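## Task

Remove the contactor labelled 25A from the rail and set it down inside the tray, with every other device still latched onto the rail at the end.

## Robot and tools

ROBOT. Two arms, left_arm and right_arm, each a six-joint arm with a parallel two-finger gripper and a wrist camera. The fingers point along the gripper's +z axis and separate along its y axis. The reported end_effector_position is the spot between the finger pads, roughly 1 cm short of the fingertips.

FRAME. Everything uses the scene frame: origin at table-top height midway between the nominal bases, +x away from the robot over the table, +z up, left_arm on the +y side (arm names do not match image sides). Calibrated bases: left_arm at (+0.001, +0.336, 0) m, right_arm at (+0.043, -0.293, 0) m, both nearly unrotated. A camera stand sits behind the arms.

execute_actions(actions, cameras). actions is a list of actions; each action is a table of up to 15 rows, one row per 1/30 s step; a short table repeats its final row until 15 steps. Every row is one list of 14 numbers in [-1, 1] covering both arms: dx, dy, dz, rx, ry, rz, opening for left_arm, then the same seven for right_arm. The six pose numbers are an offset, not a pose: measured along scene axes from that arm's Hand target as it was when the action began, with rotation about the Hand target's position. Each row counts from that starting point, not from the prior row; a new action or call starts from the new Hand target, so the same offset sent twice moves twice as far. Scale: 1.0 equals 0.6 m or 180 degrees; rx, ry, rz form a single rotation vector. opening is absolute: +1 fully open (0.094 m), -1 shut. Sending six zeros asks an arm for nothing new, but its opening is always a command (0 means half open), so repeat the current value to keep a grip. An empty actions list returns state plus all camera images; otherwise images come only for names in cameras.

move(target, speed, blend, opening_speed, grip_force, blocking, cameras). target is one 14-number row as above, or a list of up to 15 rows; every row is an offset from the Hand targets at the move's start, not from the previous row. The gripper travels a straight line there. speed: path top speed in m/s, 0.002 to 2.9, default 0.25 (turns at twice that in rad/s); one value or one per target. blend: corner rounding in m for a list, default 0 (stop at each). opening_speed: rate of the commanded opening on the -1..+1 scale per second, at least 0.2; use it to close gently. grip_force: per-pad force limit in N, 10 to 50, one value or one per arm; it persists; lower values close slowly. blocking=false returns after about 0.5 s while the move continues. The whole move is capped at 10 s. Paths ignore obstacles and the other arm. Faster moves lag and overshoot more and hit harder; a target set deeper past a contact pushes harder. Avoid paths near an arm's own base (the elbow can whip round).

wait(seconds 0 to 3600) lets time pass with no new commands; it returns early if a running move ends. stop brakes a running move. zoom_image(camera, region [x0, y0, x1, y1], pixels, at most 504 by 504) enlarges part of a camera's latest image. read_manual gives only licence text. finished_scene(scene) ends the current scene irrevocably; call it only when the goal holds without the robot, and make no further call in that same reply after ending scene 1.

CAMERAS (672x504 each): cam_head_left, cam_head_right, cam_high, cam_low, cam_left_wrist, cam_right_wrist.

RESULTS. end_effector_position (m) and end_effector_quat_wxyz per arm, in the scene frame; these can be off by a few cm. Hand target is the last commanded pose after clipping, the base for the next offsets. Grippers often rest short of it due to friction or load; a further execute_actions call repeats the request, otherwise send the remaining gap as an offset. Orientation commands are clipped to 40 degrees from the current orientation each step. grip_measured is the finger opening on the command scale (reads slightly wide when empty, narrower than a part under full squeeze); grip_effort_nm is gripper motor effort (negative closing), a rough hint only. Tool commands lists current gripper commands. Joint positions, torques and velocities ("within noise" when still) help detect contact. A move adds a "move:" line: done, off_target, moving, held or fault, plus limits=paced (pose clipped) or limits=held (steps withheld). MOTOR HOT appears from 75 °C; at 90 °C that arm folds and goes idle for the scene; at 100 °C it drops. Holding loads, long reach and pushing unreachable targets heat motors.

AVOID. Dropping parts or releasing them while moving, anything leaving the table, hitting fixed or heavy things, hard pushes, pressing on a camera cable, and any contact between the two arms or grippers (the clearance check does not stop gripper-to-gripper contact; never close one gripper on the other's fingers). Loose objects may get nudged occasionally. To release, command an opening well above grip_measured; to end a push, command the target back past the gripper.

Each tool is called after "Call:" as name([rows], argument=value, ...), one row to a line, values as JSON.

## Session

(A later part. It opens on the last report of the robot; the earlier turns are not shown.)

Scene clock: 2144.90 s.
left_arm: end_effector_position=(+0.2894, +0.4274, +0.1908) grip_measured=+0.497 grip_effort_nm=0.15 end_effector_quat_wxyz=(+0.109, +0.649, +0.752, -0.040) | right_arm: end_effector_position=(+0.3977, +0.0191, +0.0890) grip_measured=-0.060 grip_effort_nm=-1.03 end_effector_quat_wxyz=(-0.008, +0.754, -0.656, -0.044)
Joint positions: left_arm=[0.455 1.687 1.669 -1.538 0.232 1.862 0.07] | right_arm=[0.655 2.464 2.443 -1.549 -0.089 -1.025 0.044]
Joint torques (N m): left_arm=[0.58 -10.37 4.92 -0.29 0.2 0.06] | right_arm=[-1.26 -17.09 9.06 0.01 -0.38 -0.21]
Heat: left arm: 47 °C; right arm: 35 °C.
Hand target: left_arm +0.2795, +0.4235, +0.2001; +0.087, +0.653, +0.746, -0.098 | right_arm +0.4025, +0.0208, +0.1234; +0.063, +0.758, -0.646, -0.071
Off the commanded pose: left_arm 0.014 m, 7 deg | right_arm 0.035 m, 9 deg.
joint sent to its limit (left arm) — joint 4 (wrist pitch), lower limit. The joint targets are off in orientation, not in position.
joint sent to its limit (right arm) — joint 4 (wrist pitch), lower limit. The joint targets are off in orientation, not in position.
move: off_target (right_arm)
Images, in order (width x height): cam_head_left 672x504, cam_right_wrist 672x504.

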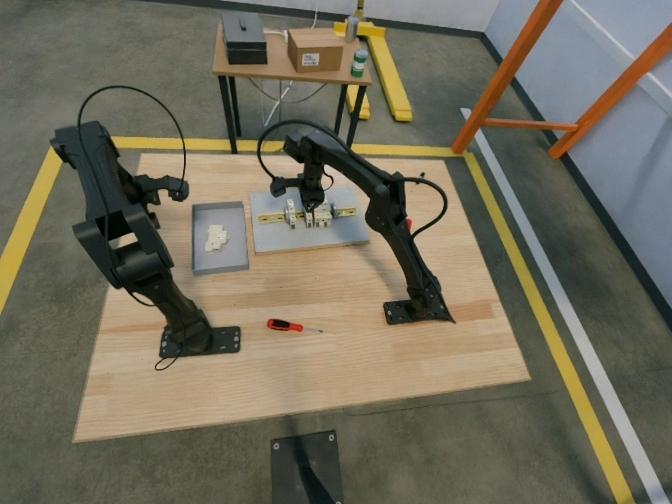

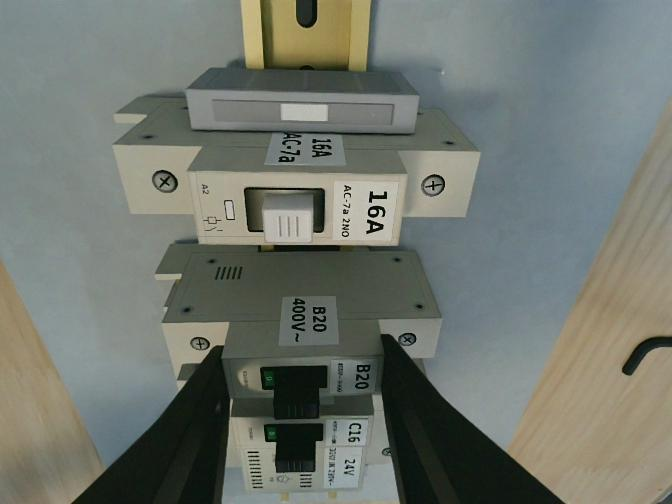

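Call:
move([
  [0, 0, 0, 0, 0, 0, 0.5, 0.0, 0.0, 0.05, 0, 0.0, 0, -0.6],
  [0, 0, 0, 0, 0, 0, 0.5, 0.04, 0.006, 0.05, 0, 0.0, 0, -0.6],
], speed=0.1, cameras=["cam_right_wrist", "cam_head_left"])

Call:
zoom_image(camera="cam_head_left", region=[270, 180, 350, 240])

Scene clock: 2167.53 s.
left_arm: end_effector_position=(+0.2894, +0.4274, +0.1908) grip_measured=+0.497 grip_effort_nm=0.15 end_effector_quat_wxyz=(+0.109, +0.649, +0.752, -0.040) | right_arm: end_effector_position=(+0.3987, +0.0191, +0.0923) grip_measured=-0.061 grip_effort_nm=-1.03 end_effector_quat_wxyz=(-0.009, +0.753, -0.656, -0.057)
Joint positions: left_arm=[0.455 1.687 1.669 -1.538 0.232 1.862 0.07] | right_arm=[0.644 2.48 2.483 -1.576 -0.115 -1.034 0.044]
Joint torques (N m): left_arm=[0.73 -10.32 4.93 -0.31 0.23 0.04] | right_arm=[-2.5 -19.25 13.89 0.26 -0.13 -0.21]
Heat: left arm: 47 °C; right arm: 43 °C.
Hand target: left_arm +0.2795, +0.4235, +0.2001; +0.087, +0.653, +0.746, -0.098 | right_arm +0.4264, +0.0245, +0.1534; +0.063, +0.758, -0.646, -0.071
Off the commanded pose: left_arm 0.014 m, 7 deg | right_arm 0.067 m, 9 deg.
joint sent to its limit (left arm) — joint 4 (wrist pitch), lower limit. The joint targets are off in orientation, not in position.
joint sent to its limit (right arm) — joint 4 (wrist pitch), lower limit. The joint targets are off in position and orientation.
move: off_target (right_arm)
Images, in order (width x height): cam_head_left 672x504, cam_right_wrist 672x504.

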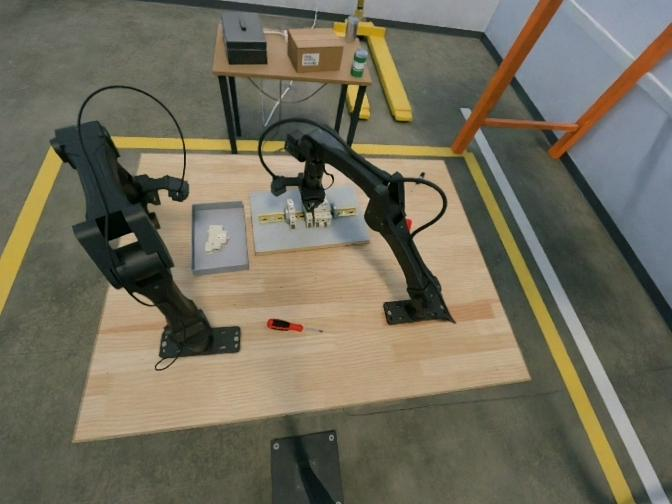

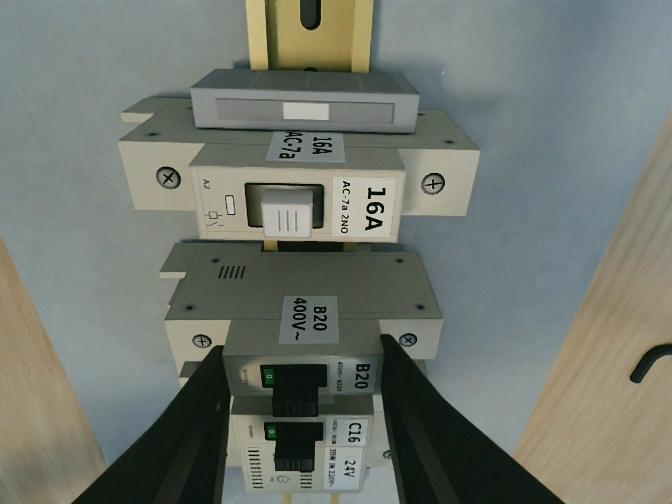

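Scaled by 6.300 from the camera's image (finer frame: 960x720).

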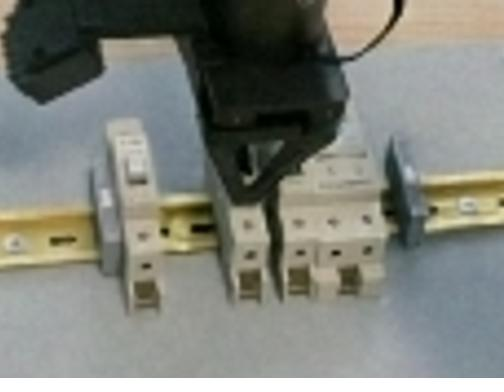

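Call:
move([
  [0, 0, 0, 0, 0, 0, 0.5, -0.042, 0, -0.106, 0, -0.06, 0, -0.6],
  [0, 0, 0, 0, 0, 0, 0.5, -0.042, 0, -0.106, 0, -0.06, 0, 0.4],
  [0, 0, 0, 0, 0, 0, 0.5, -0.042, 0, 0.05, 0, -0.06, 0, 0.4],
], speed=0.2, cameras=[])

Call:
move([
  [0, 0, 0, 0, 0, 0, 0.5, -0.218, 0.01, -0.039, 0.1373, -0.1196, -0.502, 0.9],
  [0, 0, 0, 0, 0, 0, 0.5, -0.152, 0.068, -0.185, 0.1373, -0.1196, -0.502, 0.9],
], speed=0.25, cameras=["cam_right_wrist"])

Call:
zoom_image(camera="cam_right_wrist", region=[200, 100, 450, 350])

Scene clock: 2220.27 s.
left_arm: end_effector_position=(+0.2894, +0.4274, +0.1908) grip_measured=+0.497 grip_effort_nm=0.16 end_effector_quat_wxyz=(+0.109, +0.649, +0.752, -0.040) | right_arm: end_effector_position=(+0.4002, +0.0198, +0.1499) grip_measured=+0.398 grip_effort_nm=0.11 end_effector_quat_wxyz=(-0.065, +0.756, -0.651, +0.010)
Joint positions: left_arm=[0.455 1.687 1.669 -1.538 0.232 1.862 0.07] | right_arm=[0.687 2.36 2.501 -1.58 0.001 -1.004 0.066]
Joint torques (N m): left_arm=[0.72 -10.3 4.89 -0.32 0.24 0.06] | right_arm=[0.49 -17.16 7.21 0.55 0.02 -0.05]
Heat: left arm: 46 °C; right arm: 55 °C.
Hand target: left_arm +0.2795, +0.4235, +0.2001; +0.087, +0.653, +0.746, -0.098 | right_arm +0.4012, +0.0245, +0.1835; +0.002, +0.761, -0.649, +0.000
Off the commanded pose: left_arm 0.014 m, 7 deg | right_arm 0.034 m, 8 deg.
joint read past its limit (right arm) — joint 4 (wrist pitch), lower limit.
joint sent to its limit (left arm) — joint 4 (wrist pitch), lower limit. The joint targets are off in orientation, not in position.
joint sent to its limit (right arm) — joint 4 (wrist pitch), lower limit. The joint targets are off in orientation, not in position.
move: off_target (right_arm)

Scene clock: 2225.67 s.
left_arm: end_effector_position=(+0.2894, +0.4274, +0.1908) grip_measured=+0.497 grip_effort_nm=0.16 end_effector_quat_wxyz=(+0.109, +0.649, +0.752, -0.040) | right_arm: end_effector_position=(+0.3033, +0.0625, +0.0774) grip_measured=+0.898 grip_effort_nm=0.11 end_effector_quat_wxyz=(+0.245, -0.058, +0.968, +0.001)
Joint positions: left_arm=[0.455 1.687 1.669 -1.538 0.232 1.862 0.07] | right_arm=[1.074 1.986 1.521 -0.839 0.421 0.927 0.089]
Joint torques (N m): left_arm=[0.54 -10.44 4.82 -0.3 0.19 0.03] | right_arm=[-0.46 -8.83 5.76 0.97 0.42 -0.04]
Heat: left arm: 46 °C; right arm: 53 °C.
Hand target: left_arm +0.2795, +0.4235, +0.2001; +0.087, +0.653, +0.746, -0.098 | right_arm +0.3100, +0.0652, +0.0724; +0.252, -0.055, +0.966, -0.002
Off the commanded pose: left_arm 0.014 m, 7 deg | right_arm 0.009 m, 1 deg.
joint sent to its limit (left arm) — joint 4 (wrist pitch), lower limit. The joint targets are off in orientation, not in position.
move: done

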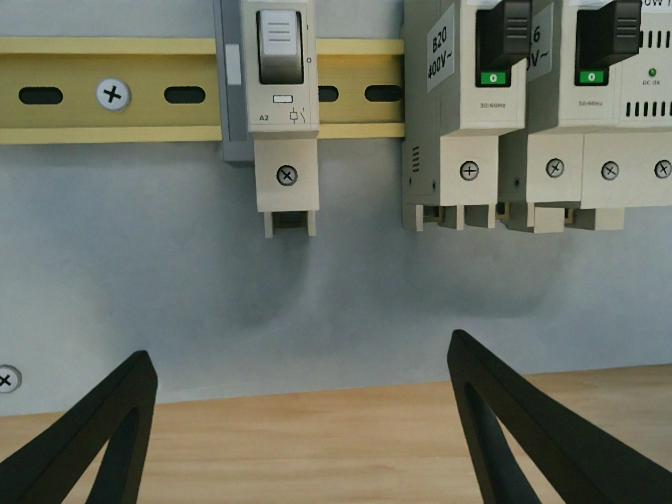

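Scaled by 2.016 from the camera's image (finer frame: 960x720).

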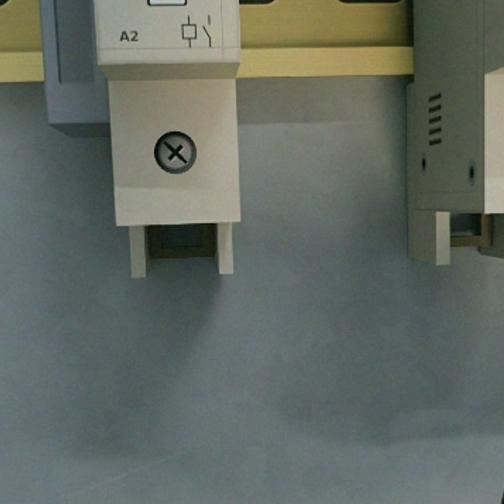

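Call:
move(target=[0.0275, -0.2225, -0.167, -0.08, -0.1079, 0.4551, 0.9, 0, 0, 0, 0, 0, 0, 0.9], speed=0.25, cameras=["cam_left_wrist"])

Call:
zoom_image(camera="cam_left_wrist", region=[180, 120, 500, 360])

Scene clock: 2393.50 s.
left_arm: end_effector_position=(+0.2933, +0.2905, +0.0969) grip_measured=+0.897 grip_effort_nm=0.16 end_effector_quat_wxyz=(+0.304, +0.003, +0.953, -0.002) | right_arm: end_effector_position=(+0.3033, +0.0627, +0.0774) grip_measured=+0.898 grip_effort_nm=0.11 end_effector_quat_wxyz=(+0.245, -0.058, +0.968, +0.002)
Joint positions: left_arm=[-0.223 1.13 0.667 -0.502 -0.131 -0.19 0.089] | right_arm=[1.074 1.986 1.521 -0.838 0.421 0.927 0.089]
Joint torques (N m): left_arm=[-0.76 -4.08 5.81 1.02 -0.14 -0.09] | right_arm=[-0.47 -8.8 5.79 0.96 0.42 -0.04]
Heat: left arm: 44 °C; right arm: 38 °C.
Hand target: left_arm +0.2961, +0.2901, +0.1000; +0.318, +0.000, +0.948, +0.000 | right_arm +0.3100, +0.0652, +0.0724; +0.252, -0.055, +0.966, -0.002
Off the commanded pose: left_arm 0.004 m, 2 deg | right_arm 0.009 m, 1 deg.
move: done

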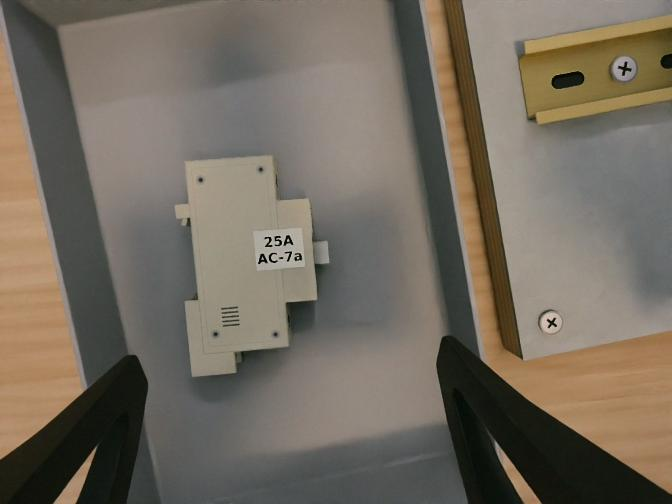

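Scaled by 1.575 from the camera's image (finer frame: 960x720).

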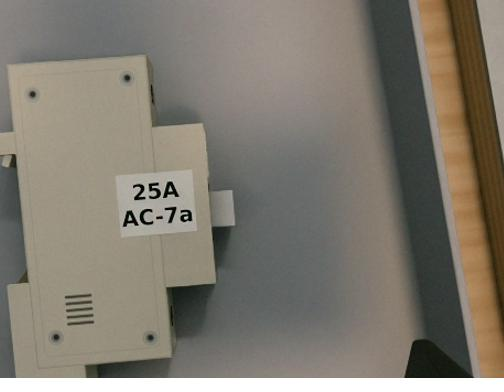

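Call:
move([
  [0, 0, 0, 0, 0, 0, 0.9, -0.05, -0.1, 0.133, 0, 0, 0, 0.9],
  [0, 0, 0, 0, 0, 0, 0.9, 0.05, -0.542, 0.133, 0, 0, 0, 0.9],
], speed=0.3, blend=0.03, cameras=["cam_right_wrist", "cam_head_left"])

Call:
zoom_image(camera="cam_right_wrist", region=[150, 100, 500, 350])

Scene clock: 2487.47 s.
left_arm: end_effector_position=(+0.2933, +0.2905, +0.0970) grip_measured=+0.897 grip_effort_nm=0.15 end_effector_quat_wxyz=(+0.305, +0.003, +0.953, -0.002) | right_arm: end_effector_position=(+0.3361, -0.2595, +0.1455) grip_measured=+0.898 grip_effort_nm=0.11 end_effector_quat_wxyz=(+0.232, -0.056, +0.971, -0.005)
Joint positions: left_arm=[-0.223 1.13 0.667 -0.501 -0.132 -0.19 0.089] | right_arm=[0.106 1.223 0.993 -0.875 0.044 0.01 0.089]
Joint torques (N m): left_arm=[-0.73 -3.95 5.81 1.03 -0.15 -0.08] | right_arm=[-0.55 -5.81 5.05 1.36 -0.03 -0.07]
Heat: left arm: 43 °C; right arm: 37 °C.
Hand target: left_arm +0.2960, +0.2900, +0.0999; +0.317, +0.000, +0.948, +0.000 | right_arm +0.3401, -0.2599, +0.1523; +0.252, -0.056, +0.966, -0.002
Off the commanded pose: left_arm 0.004 m, 2 deg | right_arm 0.008 m, 2 deg.
move: done
Images, in order (width x height): cam_head_left 672x504, cam_right_wrist 672x504.

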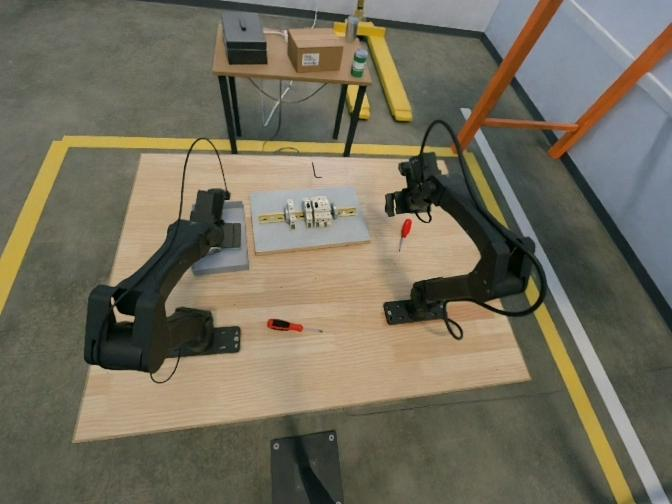

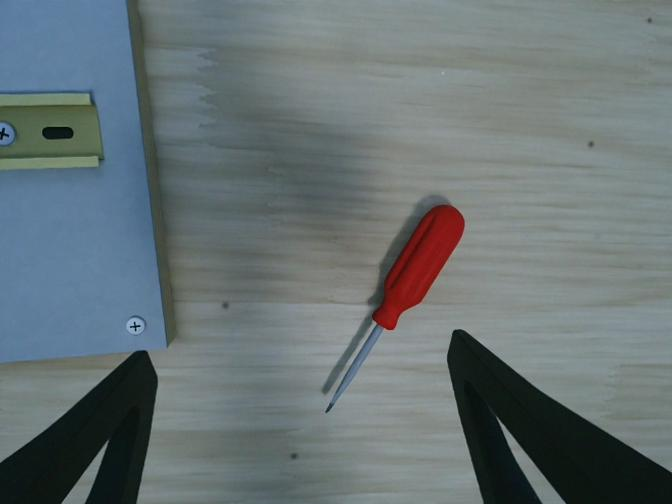

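Scaled by 1.440 from the camera's image (finer frame: 960x720).

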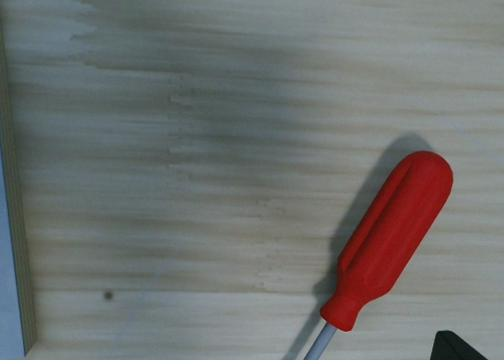

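Call:
zoom_image(camera="cam_right_wrist", region=[300, 300, 420, 420])

Call:
zoom_image(camera="cam_head_left", region=[250, 300, 340, 350])

Scaled by 4.200 from the camera's image (finer frame: 960x720).

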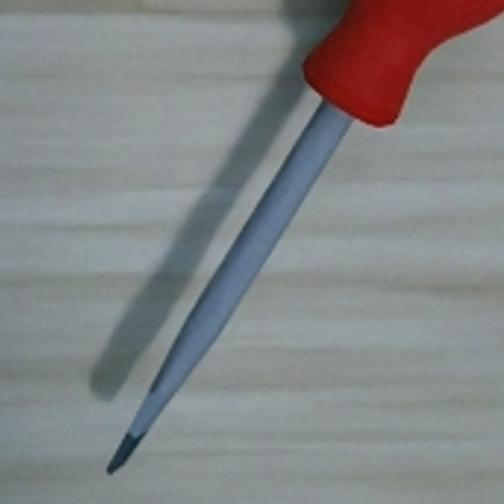

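Scaled by 5.600 from the camera's image (finer frame: 960x720).

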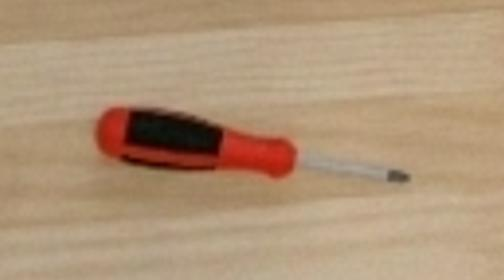

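Call:
move(target=[0, 0, 0, 0, 0, 0, 0.9, -0.0177, -0.1055, -0.162, 0.0396, 0.1597, -0.1823, 0.2], speed=0.25, cameras=["cam_right_wrist", "cam_head_left"])

Scene clock: 2628.93 s.
left_arm: end_effector_position=(+0.2935, +0.2904, +0.0971) grip_measured=+0.897 grip_effort_nm=0.16 end_effector_quat_wxyz=(+0.305, +0.003, +0.952, -0.002) | right_arm: end_effector_position=(+0.3204, -0.3211, +0.0511) grip_measured=+0.202 grip_effort_nm=-0.11 end_effector_quat_wxyz=(-0.005, +0.227, +0.974, -0.001)
Joint positions: left_arm=[-0.223 1.13 0.667 -0.501 -0.132 -0.19 0.089] | right_arm=[-0.135 1.656 1.093 -1.018 0.002 0.353 0.056]
Joint torques (N m): left_arm=[-0.7 -4 5.87 1 -0.16 -0.13] | right_arm=[-0.51 -5.68 7.56 0.24 0 0.04]
Heat: left arm: 42 °C; right arm: 33 °C.
Hand target: left_arm +0.2961, +0.2900, +0.1000; +0.318, +0.000, +0.948, +0.000 | right_arm +0.3293, -0.3233, +0.0550; +0.000, +0.233, +0.972, +0.000
Off the commanded pose: left_arm 0.004 m, 2 deg | right_arm 0.010 m, 1 deg.
move: done
Images, in order (width x height): cam_head_left 672x504, cam_right_wrist 672x504.

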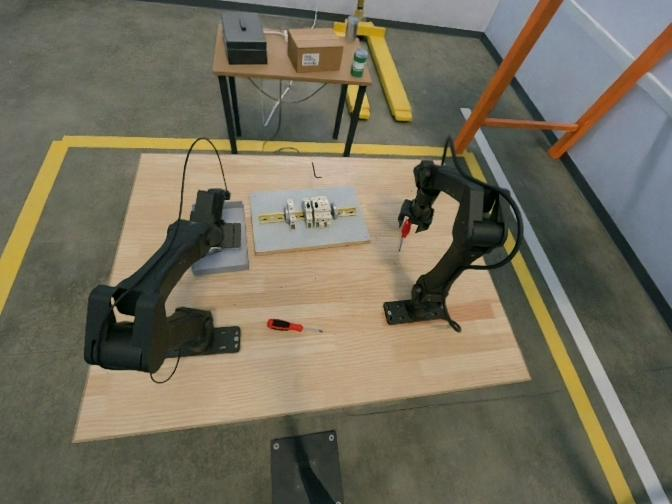

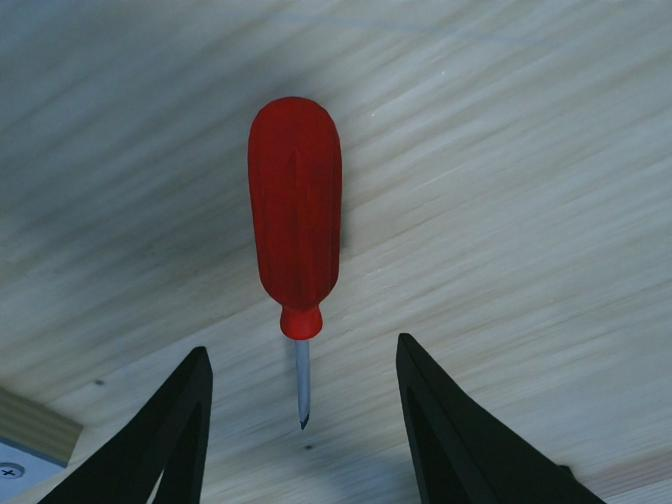

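Call:
move(target=[0, 0, 0, 0, 0, 0, 0.9, 0.011, -0.006, -0.058, 0, 0, 0, 0.2], speed=0.1, cameras=["cam_right_wrist"])

Scene clock: 2649.03 s.
left_arm: end_effector_position=(+0.2935, +0.2904, +0.0971) grip_measured=+0.897 grip_effort_nm=0.15 end_effector_quat_wxyz=(+0.305, +0.003, +0.952, -0.002) | right_arm: end_effector_position=(+0.3358, -0.3252, +0.0275) grip_measured=+0.202 grip_effort_nm=-0.12 end_effector_quat_wxyz=(+0.003, +0.232, +0.973, +0.000)
Joint positions: left_arm=[-0.223 1.13 0.667 -0.501 -0.132 -0.19 0.089] | right_arm=[-0.144 1.73 1.077 -0.911 0.001 0.354 0.056]
Joint torques (N m): left_arm=[-0.81 -3.93 5.85 1.05 -0.15 -0.12] | right_arm=[-0.55 -6.17 3.81 0.54 0 -0.04]
Heat: left arm: 42 °C; right arm: 33 °C.
Hand target: left_arm +0.2961, +0.2900, +0.1000; +0.318, +0.000, +0.948, +0.000 | right_arm +0.3359, -0.3268, +0.0202; +0.000, +0.233, +0.972, +0.000
Off the commanded pose: left_arm 0.004 m, 2 deg | right_arm 0.007 m, 0 deg.
move: done

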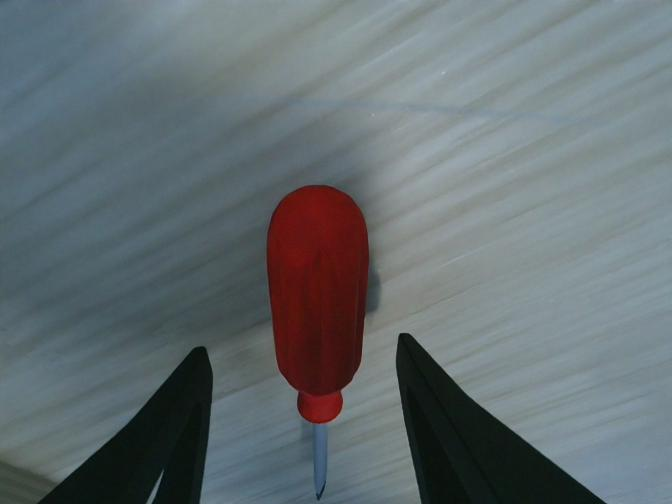

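Call:
move([
  [0, 0, 0, 0, 0, 0, 0.9, -0.0035, -0.007, -0.022, 0, 0, 0, 0.2],
  [0, 0, 0, 0, 0, 0, 0.9, -0.0035, -0.007, -0.022, 0, 0, 0, -0.8],
], speed=0.1, opening_speed=0.6, cameras=["cam_right_wrist"])

Scene clock: 2665.53 s.
left_arm: end_effector_position=(+0.2935, +0.2904, +0.0971) grip_measured=+0.897 grip_effort_nm=0.16 end_effector_quat_wxyz=(+0.305, +0.003, +0.952, -0.002) | right_arm: end_effector_position=(+0.3344, -0.3295, +0.0140) grip_measured=-0.451 grip_effort_nm=-1.03 end_effector_quat_wxyz=(+0.004, +0.233, +0.973, +0.001)
Joint positions: left_arm=[-0.223 1.13 0.667 -0.501 -0.132 -0.19 0.089] | right_arm=[-0.16 1.749 1.041 -0.855 -0.001 0.34 0.026]
Joint torques (N m): left_arm=[-0.72 -3.93 5.7 1.04 -0.15 -0.1] | right_arm=[-0.49 -6.28 3.71 0.53 0.02 -0.06]
Heat: left arm: 42 °C; right arm: 33 °C.
Hand target: left_arm +0.2960, +0.2900, +0.0999; +0.317, +0.000, +0.948, +0.000 | right_arm +0.3339, -0.3311, +0.0071; +0.000, +0.233, +0.972, +0.000
Off the commanded pose: left_arm 0.004 m, 2 deg | right_arm 0.007 m, 0 deg.
move: done

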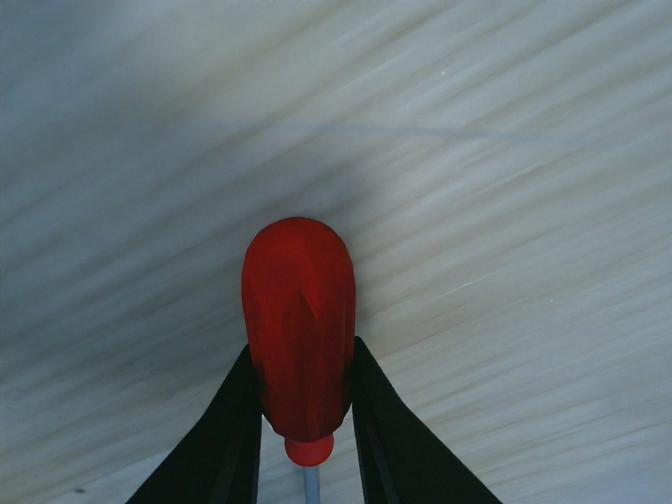

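Call:
move(target=[0.018, -0.217, -0.017, -0.1249, -0.2163, -0.3168, 0.9, 0, 0, 0.25, 0, 0, 0, -0.8], speed=0.25, cameras=["cam_left_wrist", "cam_right_wrist"])

Scene clock: 2743.03 s.
left_arm: end_effector_position=(+0.3041, +0.1598, +0.0884) grip_measured=+0.897 grip_effort_nm=0.16 end_effector_quat_wxyz=(+0.554, +0.383, +0.668, -0.317) | right_arm: end_effector_position=(+0.3279, -0.3286, +0.1349) grip_measured=-0.451 grip_effort_nm=-1.03 end_effector_quat_wxyz=(-0.037, +0.233, +0.972, -0.004)
Joint positions: left_arm=[-0.099 1.725 0.267 1.154 0.903 0.242 0.089] | right_arm=[-0.16 1.698 1.475 -1.421 -0.001 0.34 0.026]
Joint torques (N m): left_arm=[0.54 -4.01 4.36 1.31 0.3 -0.06] | right_arm=[-0.47 -11.26 7.9 0.09 0.03 -0.05]
Heat: left arm: 41 °C; right arm: 32 °C.
Hand target: left_arm +0.3068, +0.1598, +0.0897; +0.557, +0.383, +0.663, -0.322 | right_arm +0.3339, -0.3311, +0.1570; +0.000, +0.234, +0.972, +0.000
Off the commanded pose: left_arm 0.003 m, 1 deg | right_arm 0.023 m, 4 deg.
move: off_target (right_arm)

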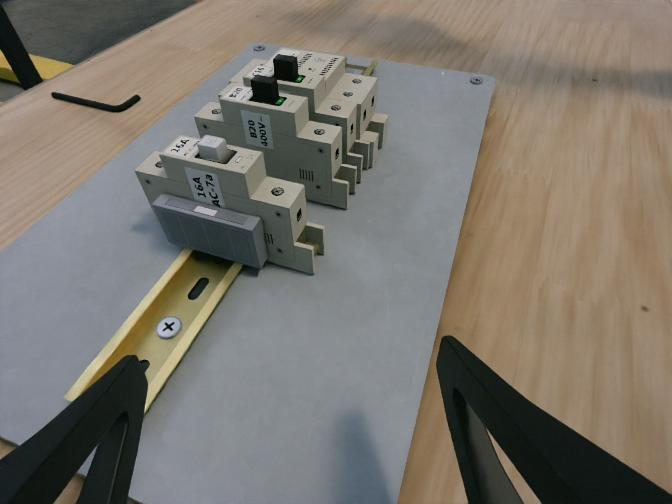

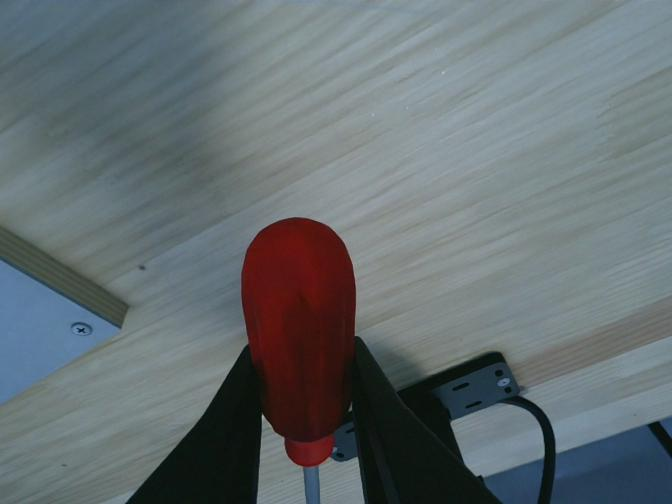

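Call:
zoom_image(camera="cam_left_wrist", region=[130, 120, 430, 300])

Scaled by 1.680 from the camera's image (finer frame: 960x720).

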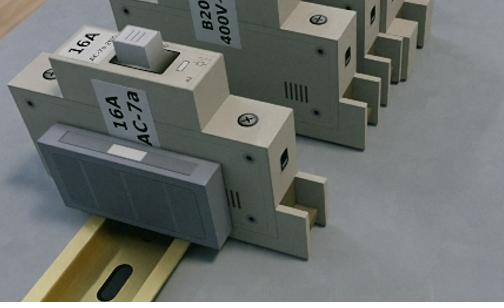

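Call:
move([
  [0, 0, 0, 0, 0, 0, 0.9, -0.14, 0.302, 0.138, -0.09, -0.5664, 0.1429, -0.8],
  [0, 0, 0, 0, 0, 0, 0.9, -0.053, 0.659, 0.02, -0.09, -0.5664, 0.1429, -0.8],
], speed=0.2, blend=[0.03, 0], cameras=["cam_left_wrist", "cam_right_wrist", "cam_head_left"])

Scene clock: 2779.47 s.
left_arm: end_effector_position=(+0.3042, +0.1597, +0.0887) grip_measured=+0.897 grip_effort_nm=0.15 end_effector_quat_wxyz=(+0.554, +0.382, +0.668, -0.317) | right_arm: end_effector_position=(+0.2988, +0.0616, +0.1539) grip_measured=-0.451 grip_effort_nm=-1.03 end_effector_quat_wxyz=(+0.727, -0.100, +0.679, +0.024)
Joint positions: left_arm=[-0.099 1.725 0.267 1.156 0.903 0.24 0.089] | right_arm=[1.298 2.04 0.735 1.446 1.145 -0.242 0.026]
Joint torques (N m): left_arm=[0.59 -4.04 4.38 1.3 0.31 -0.08] | right_arm=[-0.53 -7.15 5.67 2.63 -0.09 0]
Heat: left arm: 41 °C; right arm: 34 °C.
Hand target: left_arm +0.3068, +0.1598, +0.0897; +0.557, +0.383, +0.663, -0.322 | right_arm +0.3020, +0.0644, +0.1692; +0.775, -0.048, +0.628, +0.061
Off the commanded pose: left_arm 0.003 m, 1 deg | right_arm 0.016 m, 11 deg.
joint sent to its limit (right arm) — joint 4 (wrist pitch), upper limit. The joint targets are off in orientation, not in position.
move: off_target (right_arm)
Images, in order (width x height): cam_head_left 672x504, cam_left_wrist 672x504, cam_right_wrist 672x504.

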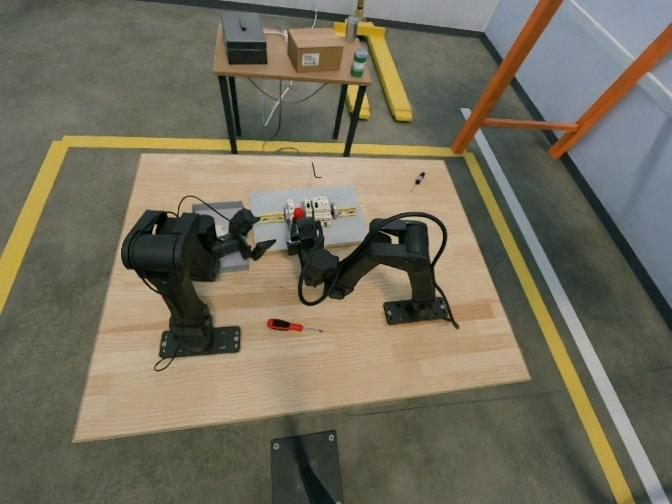

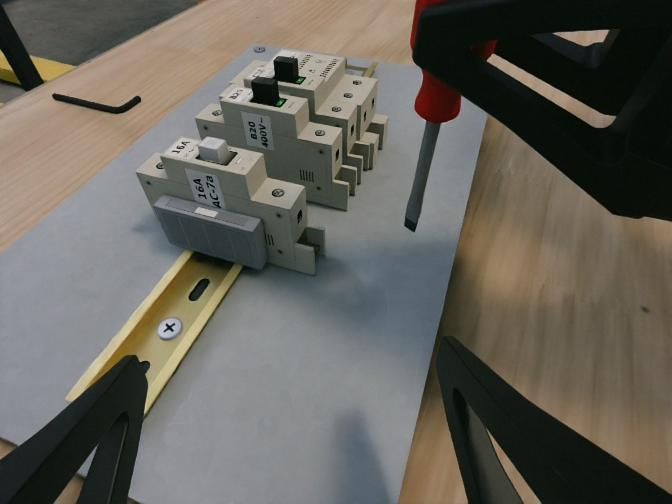

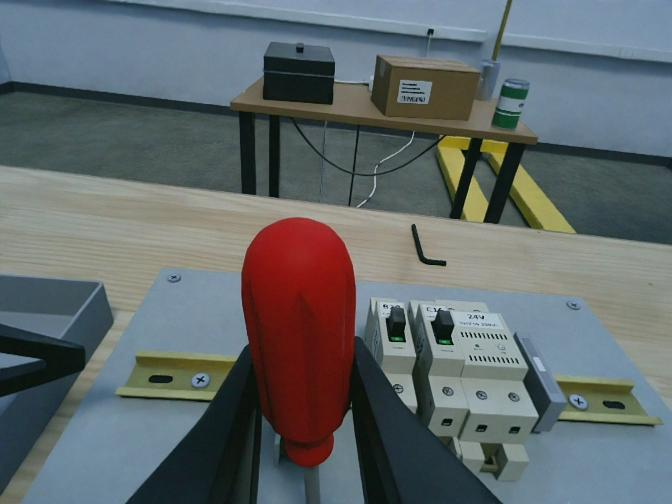

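Call:
zoom_image(camera="cam_left_wrist", region=[260, 130, 460, 290])

Scaled by 2.520 from the camera's image (finer frame: 960x720).

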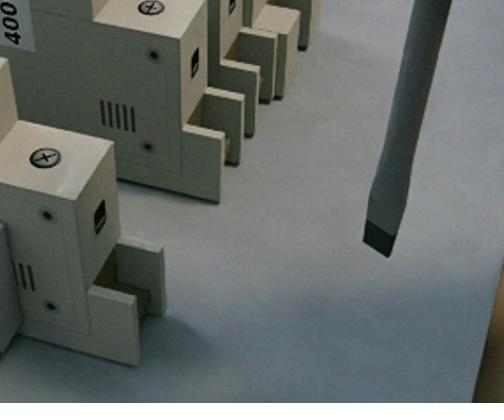

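Call:
move([
  [0, 0, 0, 0, 0, 0, 0.9, -0.053, -0.141, 0.085, -0.0502, 0.0356, 0.4988, -0.8],
  [0, 0, 0, 0, 0, 0, 0.9, 0.044, 0.008, 0.049, -0.0502, 0.0356, 0.4988, -0.8],
], speed=0.2, blend=[0.02, 0], cameras=["cam_left_wrist", "cam_right_wrist", "cam_head_left"])

Call:
zoom_image(camera="cam_left_wrist", region=[240, 130, 440, 290])

Scene clock: 2842.23 s.
left_arm: end_effector_position=(+0.3042, +0.1597, +0.0888) grip_measured=+0.897 grip_effort_nm=0.15 end_effector_quat_wxyz=(+0.555, +0.383, +0.667, -0.317) | right_arm: end_effector_position=(+0.3230, +0.0632, +0.1922) grip_measured=-0.451 grip_effort_nm=-1.03 end_effector_quat_wxyz=(-0.451, +0.520, -0.469, -0.553)
Joint positions: left_arm=[-0.099 1.725 0.267 1.156 0.903 0.24 0.089] | right_arm=[0.491 1.918 0.873 1.098 -1.203 0.099 0.026]
Joint torques (N m): left_arm=[0.61 -3.95 4.45 1.3 0.29 -0.07] | right_arm=[0.5 -7.6 7.31 1.66 0.08 -0.16]
Heat: left arm: 41 °C; right arm: 36 °C.
Hand target: left_arm +0.3068, +0.1598, +0.0897; +0.557, +0.383, +0.663, -0.322 | right_arm +0.3284, +0.0691, +0.1984; -0.467, +0.528, -0.451, -0.547
Off the commanded pose: left_arm 0.003 m, 1 deg | right_arm 0.010 m, 3 deg.
move: off_target (right_arm)
Images, in order (width x height): cam_head_left 672x504, cam_left_wrist 672x504, cam_right_wrist 672x504.

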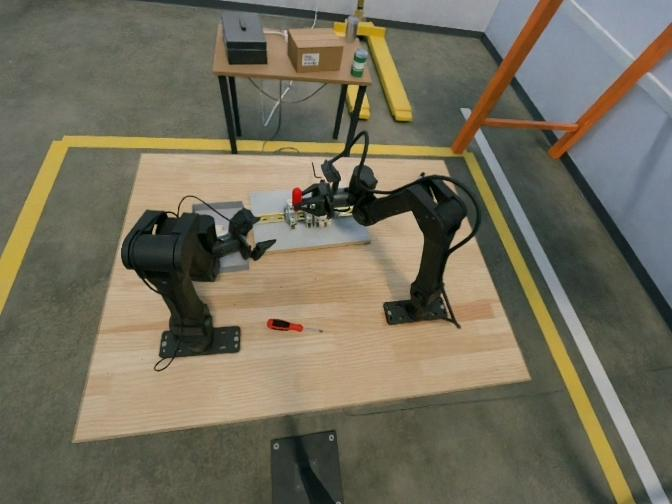

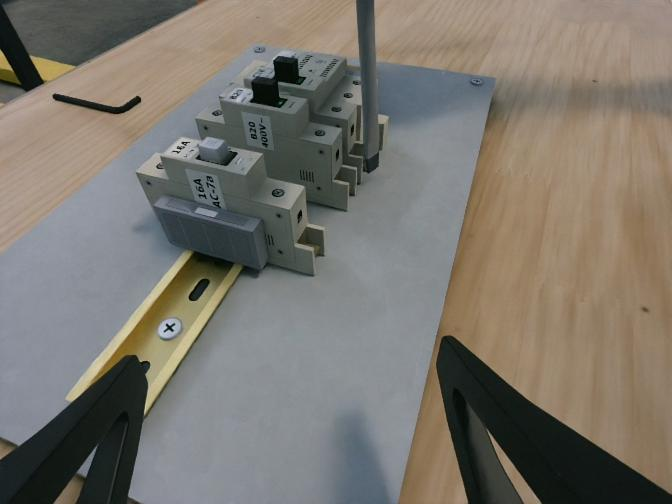

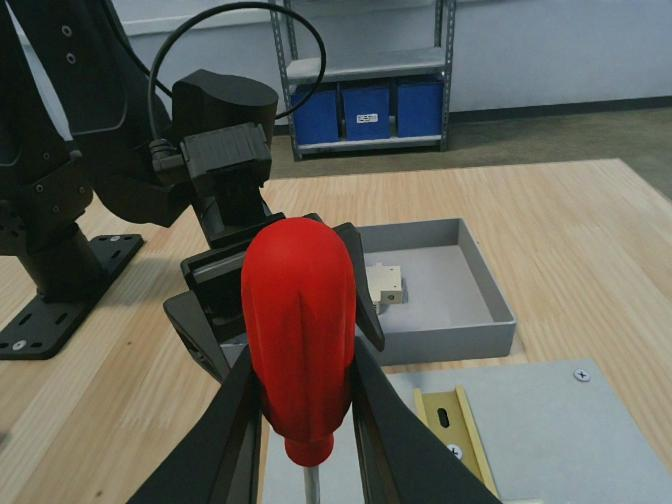

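Scaled by 2.520 from the camera's image (finer frame: 960x720).

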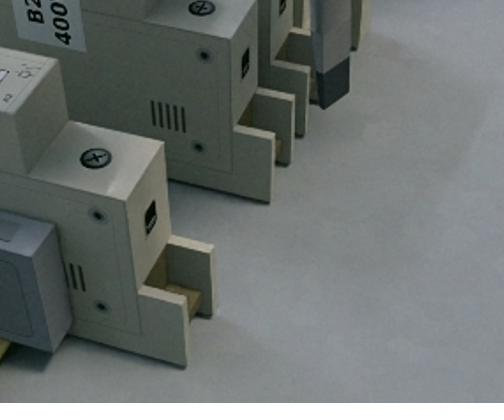

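Call:
zoom_image(camera="cam_left_wrist", region=[330, 100, 410, 190])

Scaled by 5.600 from the camera's image (finer frame: 960x720).

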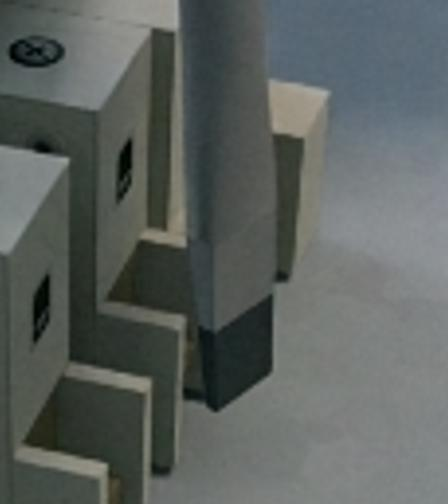

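Call:
move(target=[0, 0, 0, 0, 0, 0, 0.9, 0.0417, 0.0108, -0.05, 0, 0, 0, -0.8], speed=0.1, cameras=["cam_left_wrist"])

Call:
zoom_image(camera="cam_left_wrist", region=[240, 170, 380, 280])

Scene clock: 2955.37 s.
left_arm: end_effector_position=(+0.3042, +0.1597, +0.0888) grip_measured=+0.897 grip_effort_nm=0.15 end_effector_quat_wxyz=(+0.555, +0.383, +0.667, -0.317) | right_arm: end_effector_position=(+0.3469, +0.0737, +0.1620) grip_measured=-0.451 grip_effort_nm=-1.03 end_effector_quat_wxyz=(-0.445, +0.518, -0.478, -0.553)
Joint positions: left_arm=[-0.099 1.725 0.267 1.157 0.903 0.24 0.089] | right_arm=[0.484 2.067 0.964 1.125 -1.204 0.088 0.026]
Joint torques (N m): left_arm=[0.51 -3.86 4.37 1.3 0.33 -0.06] | right_arm=[-0.47 -8.24 6.98 1.99 -0.13 -0.12]
Heat: left arm: 42 °C; right arm: 36 °C.
Hand target: left_arm +0.3068, +0.1598, +0.0897; +0.557, +0.383, +0.663, -0.322 | right_arm +0.3535, +0.0756, +0.1686; -0.467, +0.528, -0.451, -0.547
Off the commanded pose: left_arm 0.003 m, 1 deg | right_arm 0.009 m, 4 deg.
move: off_target (right_arm)

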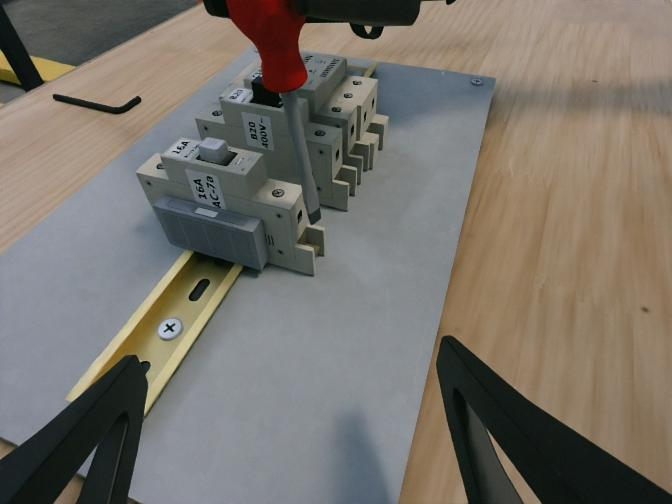

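Scaled by 3.600 from the camera's image (finer frame: 960x720).

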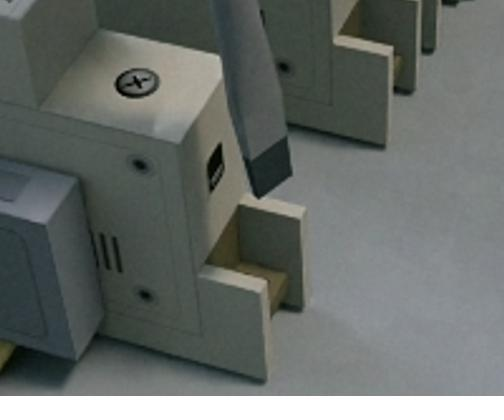

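Call:
move(target=[0, 0, 0, 0, 0, 0, 0.9, -0.0175, -0.0072, -0.01, 0, -0.0556, 0, -0.8], speed=0.08, cameras=["cam_left_wrist"])

Call:
zoom_image(camera="cam_left_wrist", region=[240, 170, 380, 280])

Scene clock: 2990.60 s.
left_arm: end_effector_position=(+0.3042, +0.1597, +0.0889) grip_measured=+0.897 grip_effort_nm=0.15 end_effector_quat_wxyz=(+0.555, +0.383, +0.667, -0.317) | right_arm: end_effector_position=(+0.3413, +0.0729, +0.1602) grip_measured=-0.451 grip_effort_nm=-1.03 end_effector_quat_wxyz=(-0.487, +0.569, -0.418, -0.514)
Joint positions: left_arm=[-0.099 1.725 0.267 1.157 0.903 0.24 0.089] | right_arm=[0.484 2.067 0.964 1.112 -1.235 -0.116 0.026]
Joint torques (N m): left_arm=[0.57 -3.95 4.37 1.27 0.3 -0.09] | right_arm=[-0.25 -10.77 3.32 1.62 0.19 -0.35]
Heat: left arm: 43 °C; right arm: 37 °C.
Hand target: left_arm +0.3068, +0.1598, +0.0897; +0.557, +0.383, +0.663, -0.322 | right_arm +0.3430, +0.0713, +0.1626; -0.505, +0.574, -0.409, -0.498
Off the commanded pose: left_arm 0.003 m, 1 deg | right_arm 0.003 m, 3 deg.
move: off_target (right_arm)

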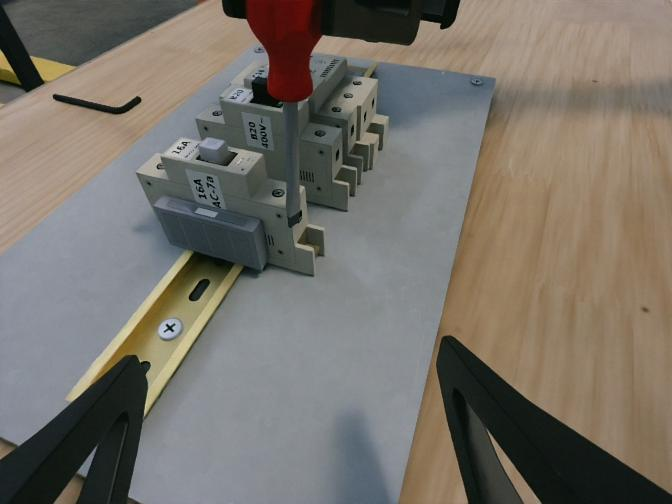

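Scaled by 3.600 from the camera's image (finer frame: 960x720).

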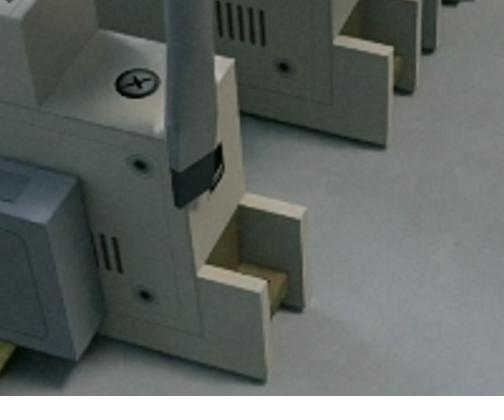

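Call:
move(target=[0, 0, 0, 0, 0, 0, 0.9, -0.0167, 0.0, 0.0, 0, 0.008, 0, -0.8], speed=0.08, cameras=["cam_left_wrist"])

Call:
zoom_image(camera="cam_left_wrist", region=[240, 170, 380, 280])

Scene clock: 3015.60 s.
left_arm: end_effector_position=(+0.3042, +0.1597, +0.0889) grip_measured=+0.897 grip_effort_nm=0.15 end_effector_quat_wxyz=(+0.555, +0.383, +0.667, -0.317) | right_arm: end_effector_position=(+0.3379, +0.0706, +0.1478) grip_measured=-0.451 grip_effort_nm=-1.04 end_effector_quat_wxyz=(-0.479, +0.559, -0.440, -0.514)
Joint positions: left_arm=[-0.099 1.725 0.267 1.157 0.903 0.24 0.089] | right_arm=[0.488 2.067 0.921 1.112 -1.206 -0.116 0.026]
Joint torques (N m): left_arm=[0.58 -3.92 4.42 1.32 0.34 -0.07] | right_arm=[0.59 -12.29 3.3 1.87 -0.04 -0.08]
Heat: left arm: 43 °C; right arm: 35 °C.
Hand target: left_arm +0.3068, +0.1598, +0.0897; +0.557, +0.383, +0.663, -0.322 | right_arm +0.3330, +0.0713, +0.1626; -0.500, +0.567, -0.415, -0.506
Off the commanded pose: left_arm 0.003 m, 1 deg | right_arm 0.016 m, 4 deg.
move: off_target (right_arm)

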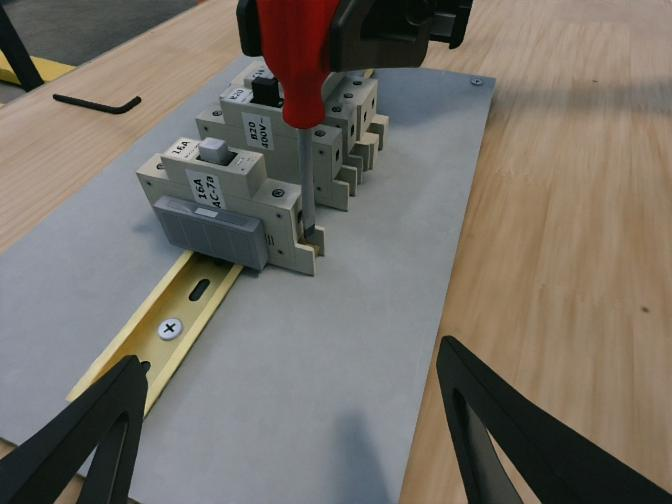

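Scaled by 3.600 from the camera's image (finer frame: 960x720).

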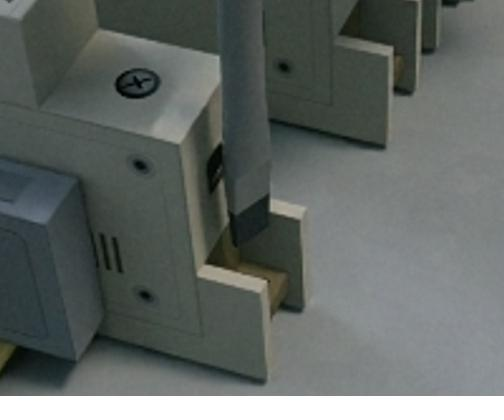

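Call:
move(target=[0, 0, 0, 0, 0, 0, 0.9, 0.007, 0.0, -0.055, 0, 0, 0, -0.8], speed=0.05, cameras=["cam_left_wrist"])

Call:
zoom_image(camera="cam_left_wrist", region=[240, 170, 380, 280])

Scene clock: 3032.07 s.
left_arm: end_effector_position=(+0.3042, +0.1597, +0.0889) grip_measured=+0.897 grip_effort_nm=0.15 end_effector_quat_wxyz=(+0.555, +0.383, +0.667, -0.317) | right_arm: end_effector_position=(+0.3392, +0.0714, +0.1335) grip_measured=-0.451 grip_effort_nm=-1.03 end_effector_quat_wxyz=(-0.490, +0.564, -0.429, -0.508)
Joint positions: left_arm=[-0.099 1.725 0.267 1.157 0.903 0.24 0.089] | right_arm=[0.488 2.129 0.921 1.2 -1.206 -0.125 0.026]
Joint torques (N m): left_arm=[0.53 -3.93 4.56 1.3 0.3 -0.09] | right_arm=[0.09 -8.58 3.32 1.98 -0.06 -0.11]
Heat: left arm: 43 °C; right arm: 35 °C.
Hand target: left_arm +0.3068, +0.1598, +0.0897; +0.557, +0.383, +0.663, -0.322 | right_arm +0.3372, +0.0713, +0.1296; -0.500, +0.568, -0.415, -0.506
Off the commanded pose: left_arm 0.003 m, 1 deg | right_arm 0.004 m, 2 deg.
move: done

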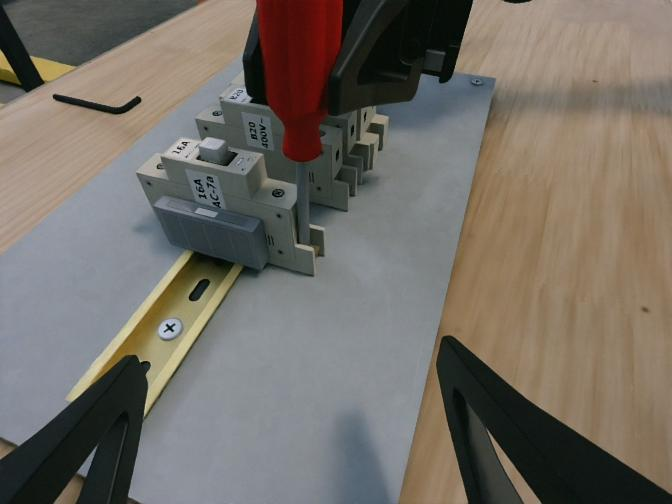

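Scaled by 3.600 from the camera's image (finer frame: 960x720).

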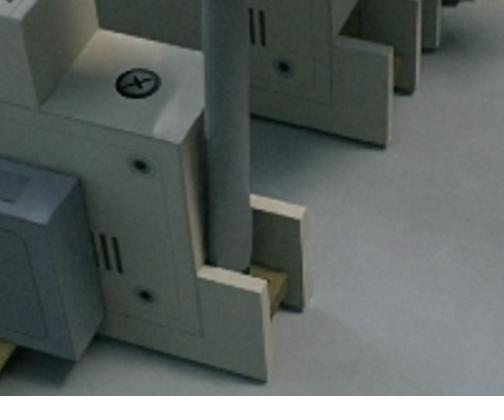

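Call:
move(target=[0, 0, 0, 0, 0, 0, 0.9, 0.002, 0.0, -0.02, 0, 0, 0, -0.8], speed=0.05, cameras=["cam_left_wrist"])

Call:
zoom_image(camera="cam_left_wrist", region=[240, 170, 380, 280])

Scene clock: 3042.70 s.
left_arm: end_effector_position=(+0.3042, +0.1597, +0.0889) grip_measured=+0.897 grip_effort_nm=0.16 end_effector_quat_wxyz=(+0.555, +0.383, +0.667, -0.317) | right_arm: end_effector_position=(+0.3356, +0.0709, +0.1318) grip_measured=-0.451 grip_effort_nm=-1.04 end_effector_quat_wxyz=(-0.498, +0.571, -0.408, -0.509)
Joint positions: left_arm=[-0.099 1.725 0.267 1.157 0.903 0.24 0.089] | right_arm=[0.488 2.161 0.921 1.286 -1.228 -0.111 0.026]
Joint torques (N m): left_arm=[0.55 -3.99 4.33 1.28 0.3 -0.09] | right_arm=[-0.06 -7.45 3.34 1.59 0.2 -0.17]
Heat: left arm: 43 °C; right arm: 35 °C.
Hand target: left_arm +0.3068, +0.1598, +0.0897; +0.557, +0.383, +0.663, -0.322 | right_arm +0.3384, +0.0713, +0.1176; -0.500, +0.568, -0.415, -0.506
Off the commanded pose: left_arm 0.003 m, 1 deg | right_arm 0.014 m, 1 deg.
move: off_target (right_arm)

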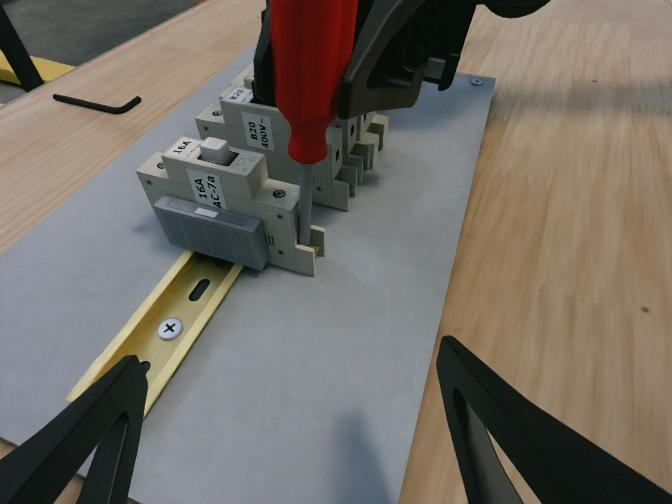

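Scaled by 3.600 from the camera's image (finer frame: 960x720).

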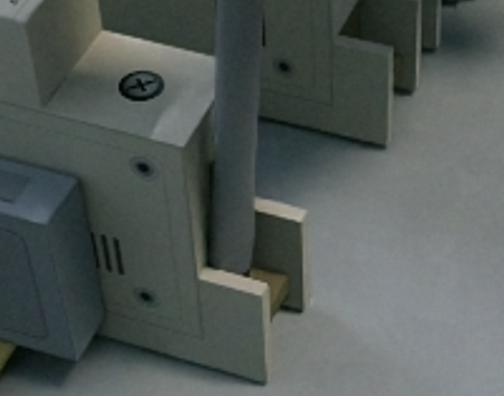

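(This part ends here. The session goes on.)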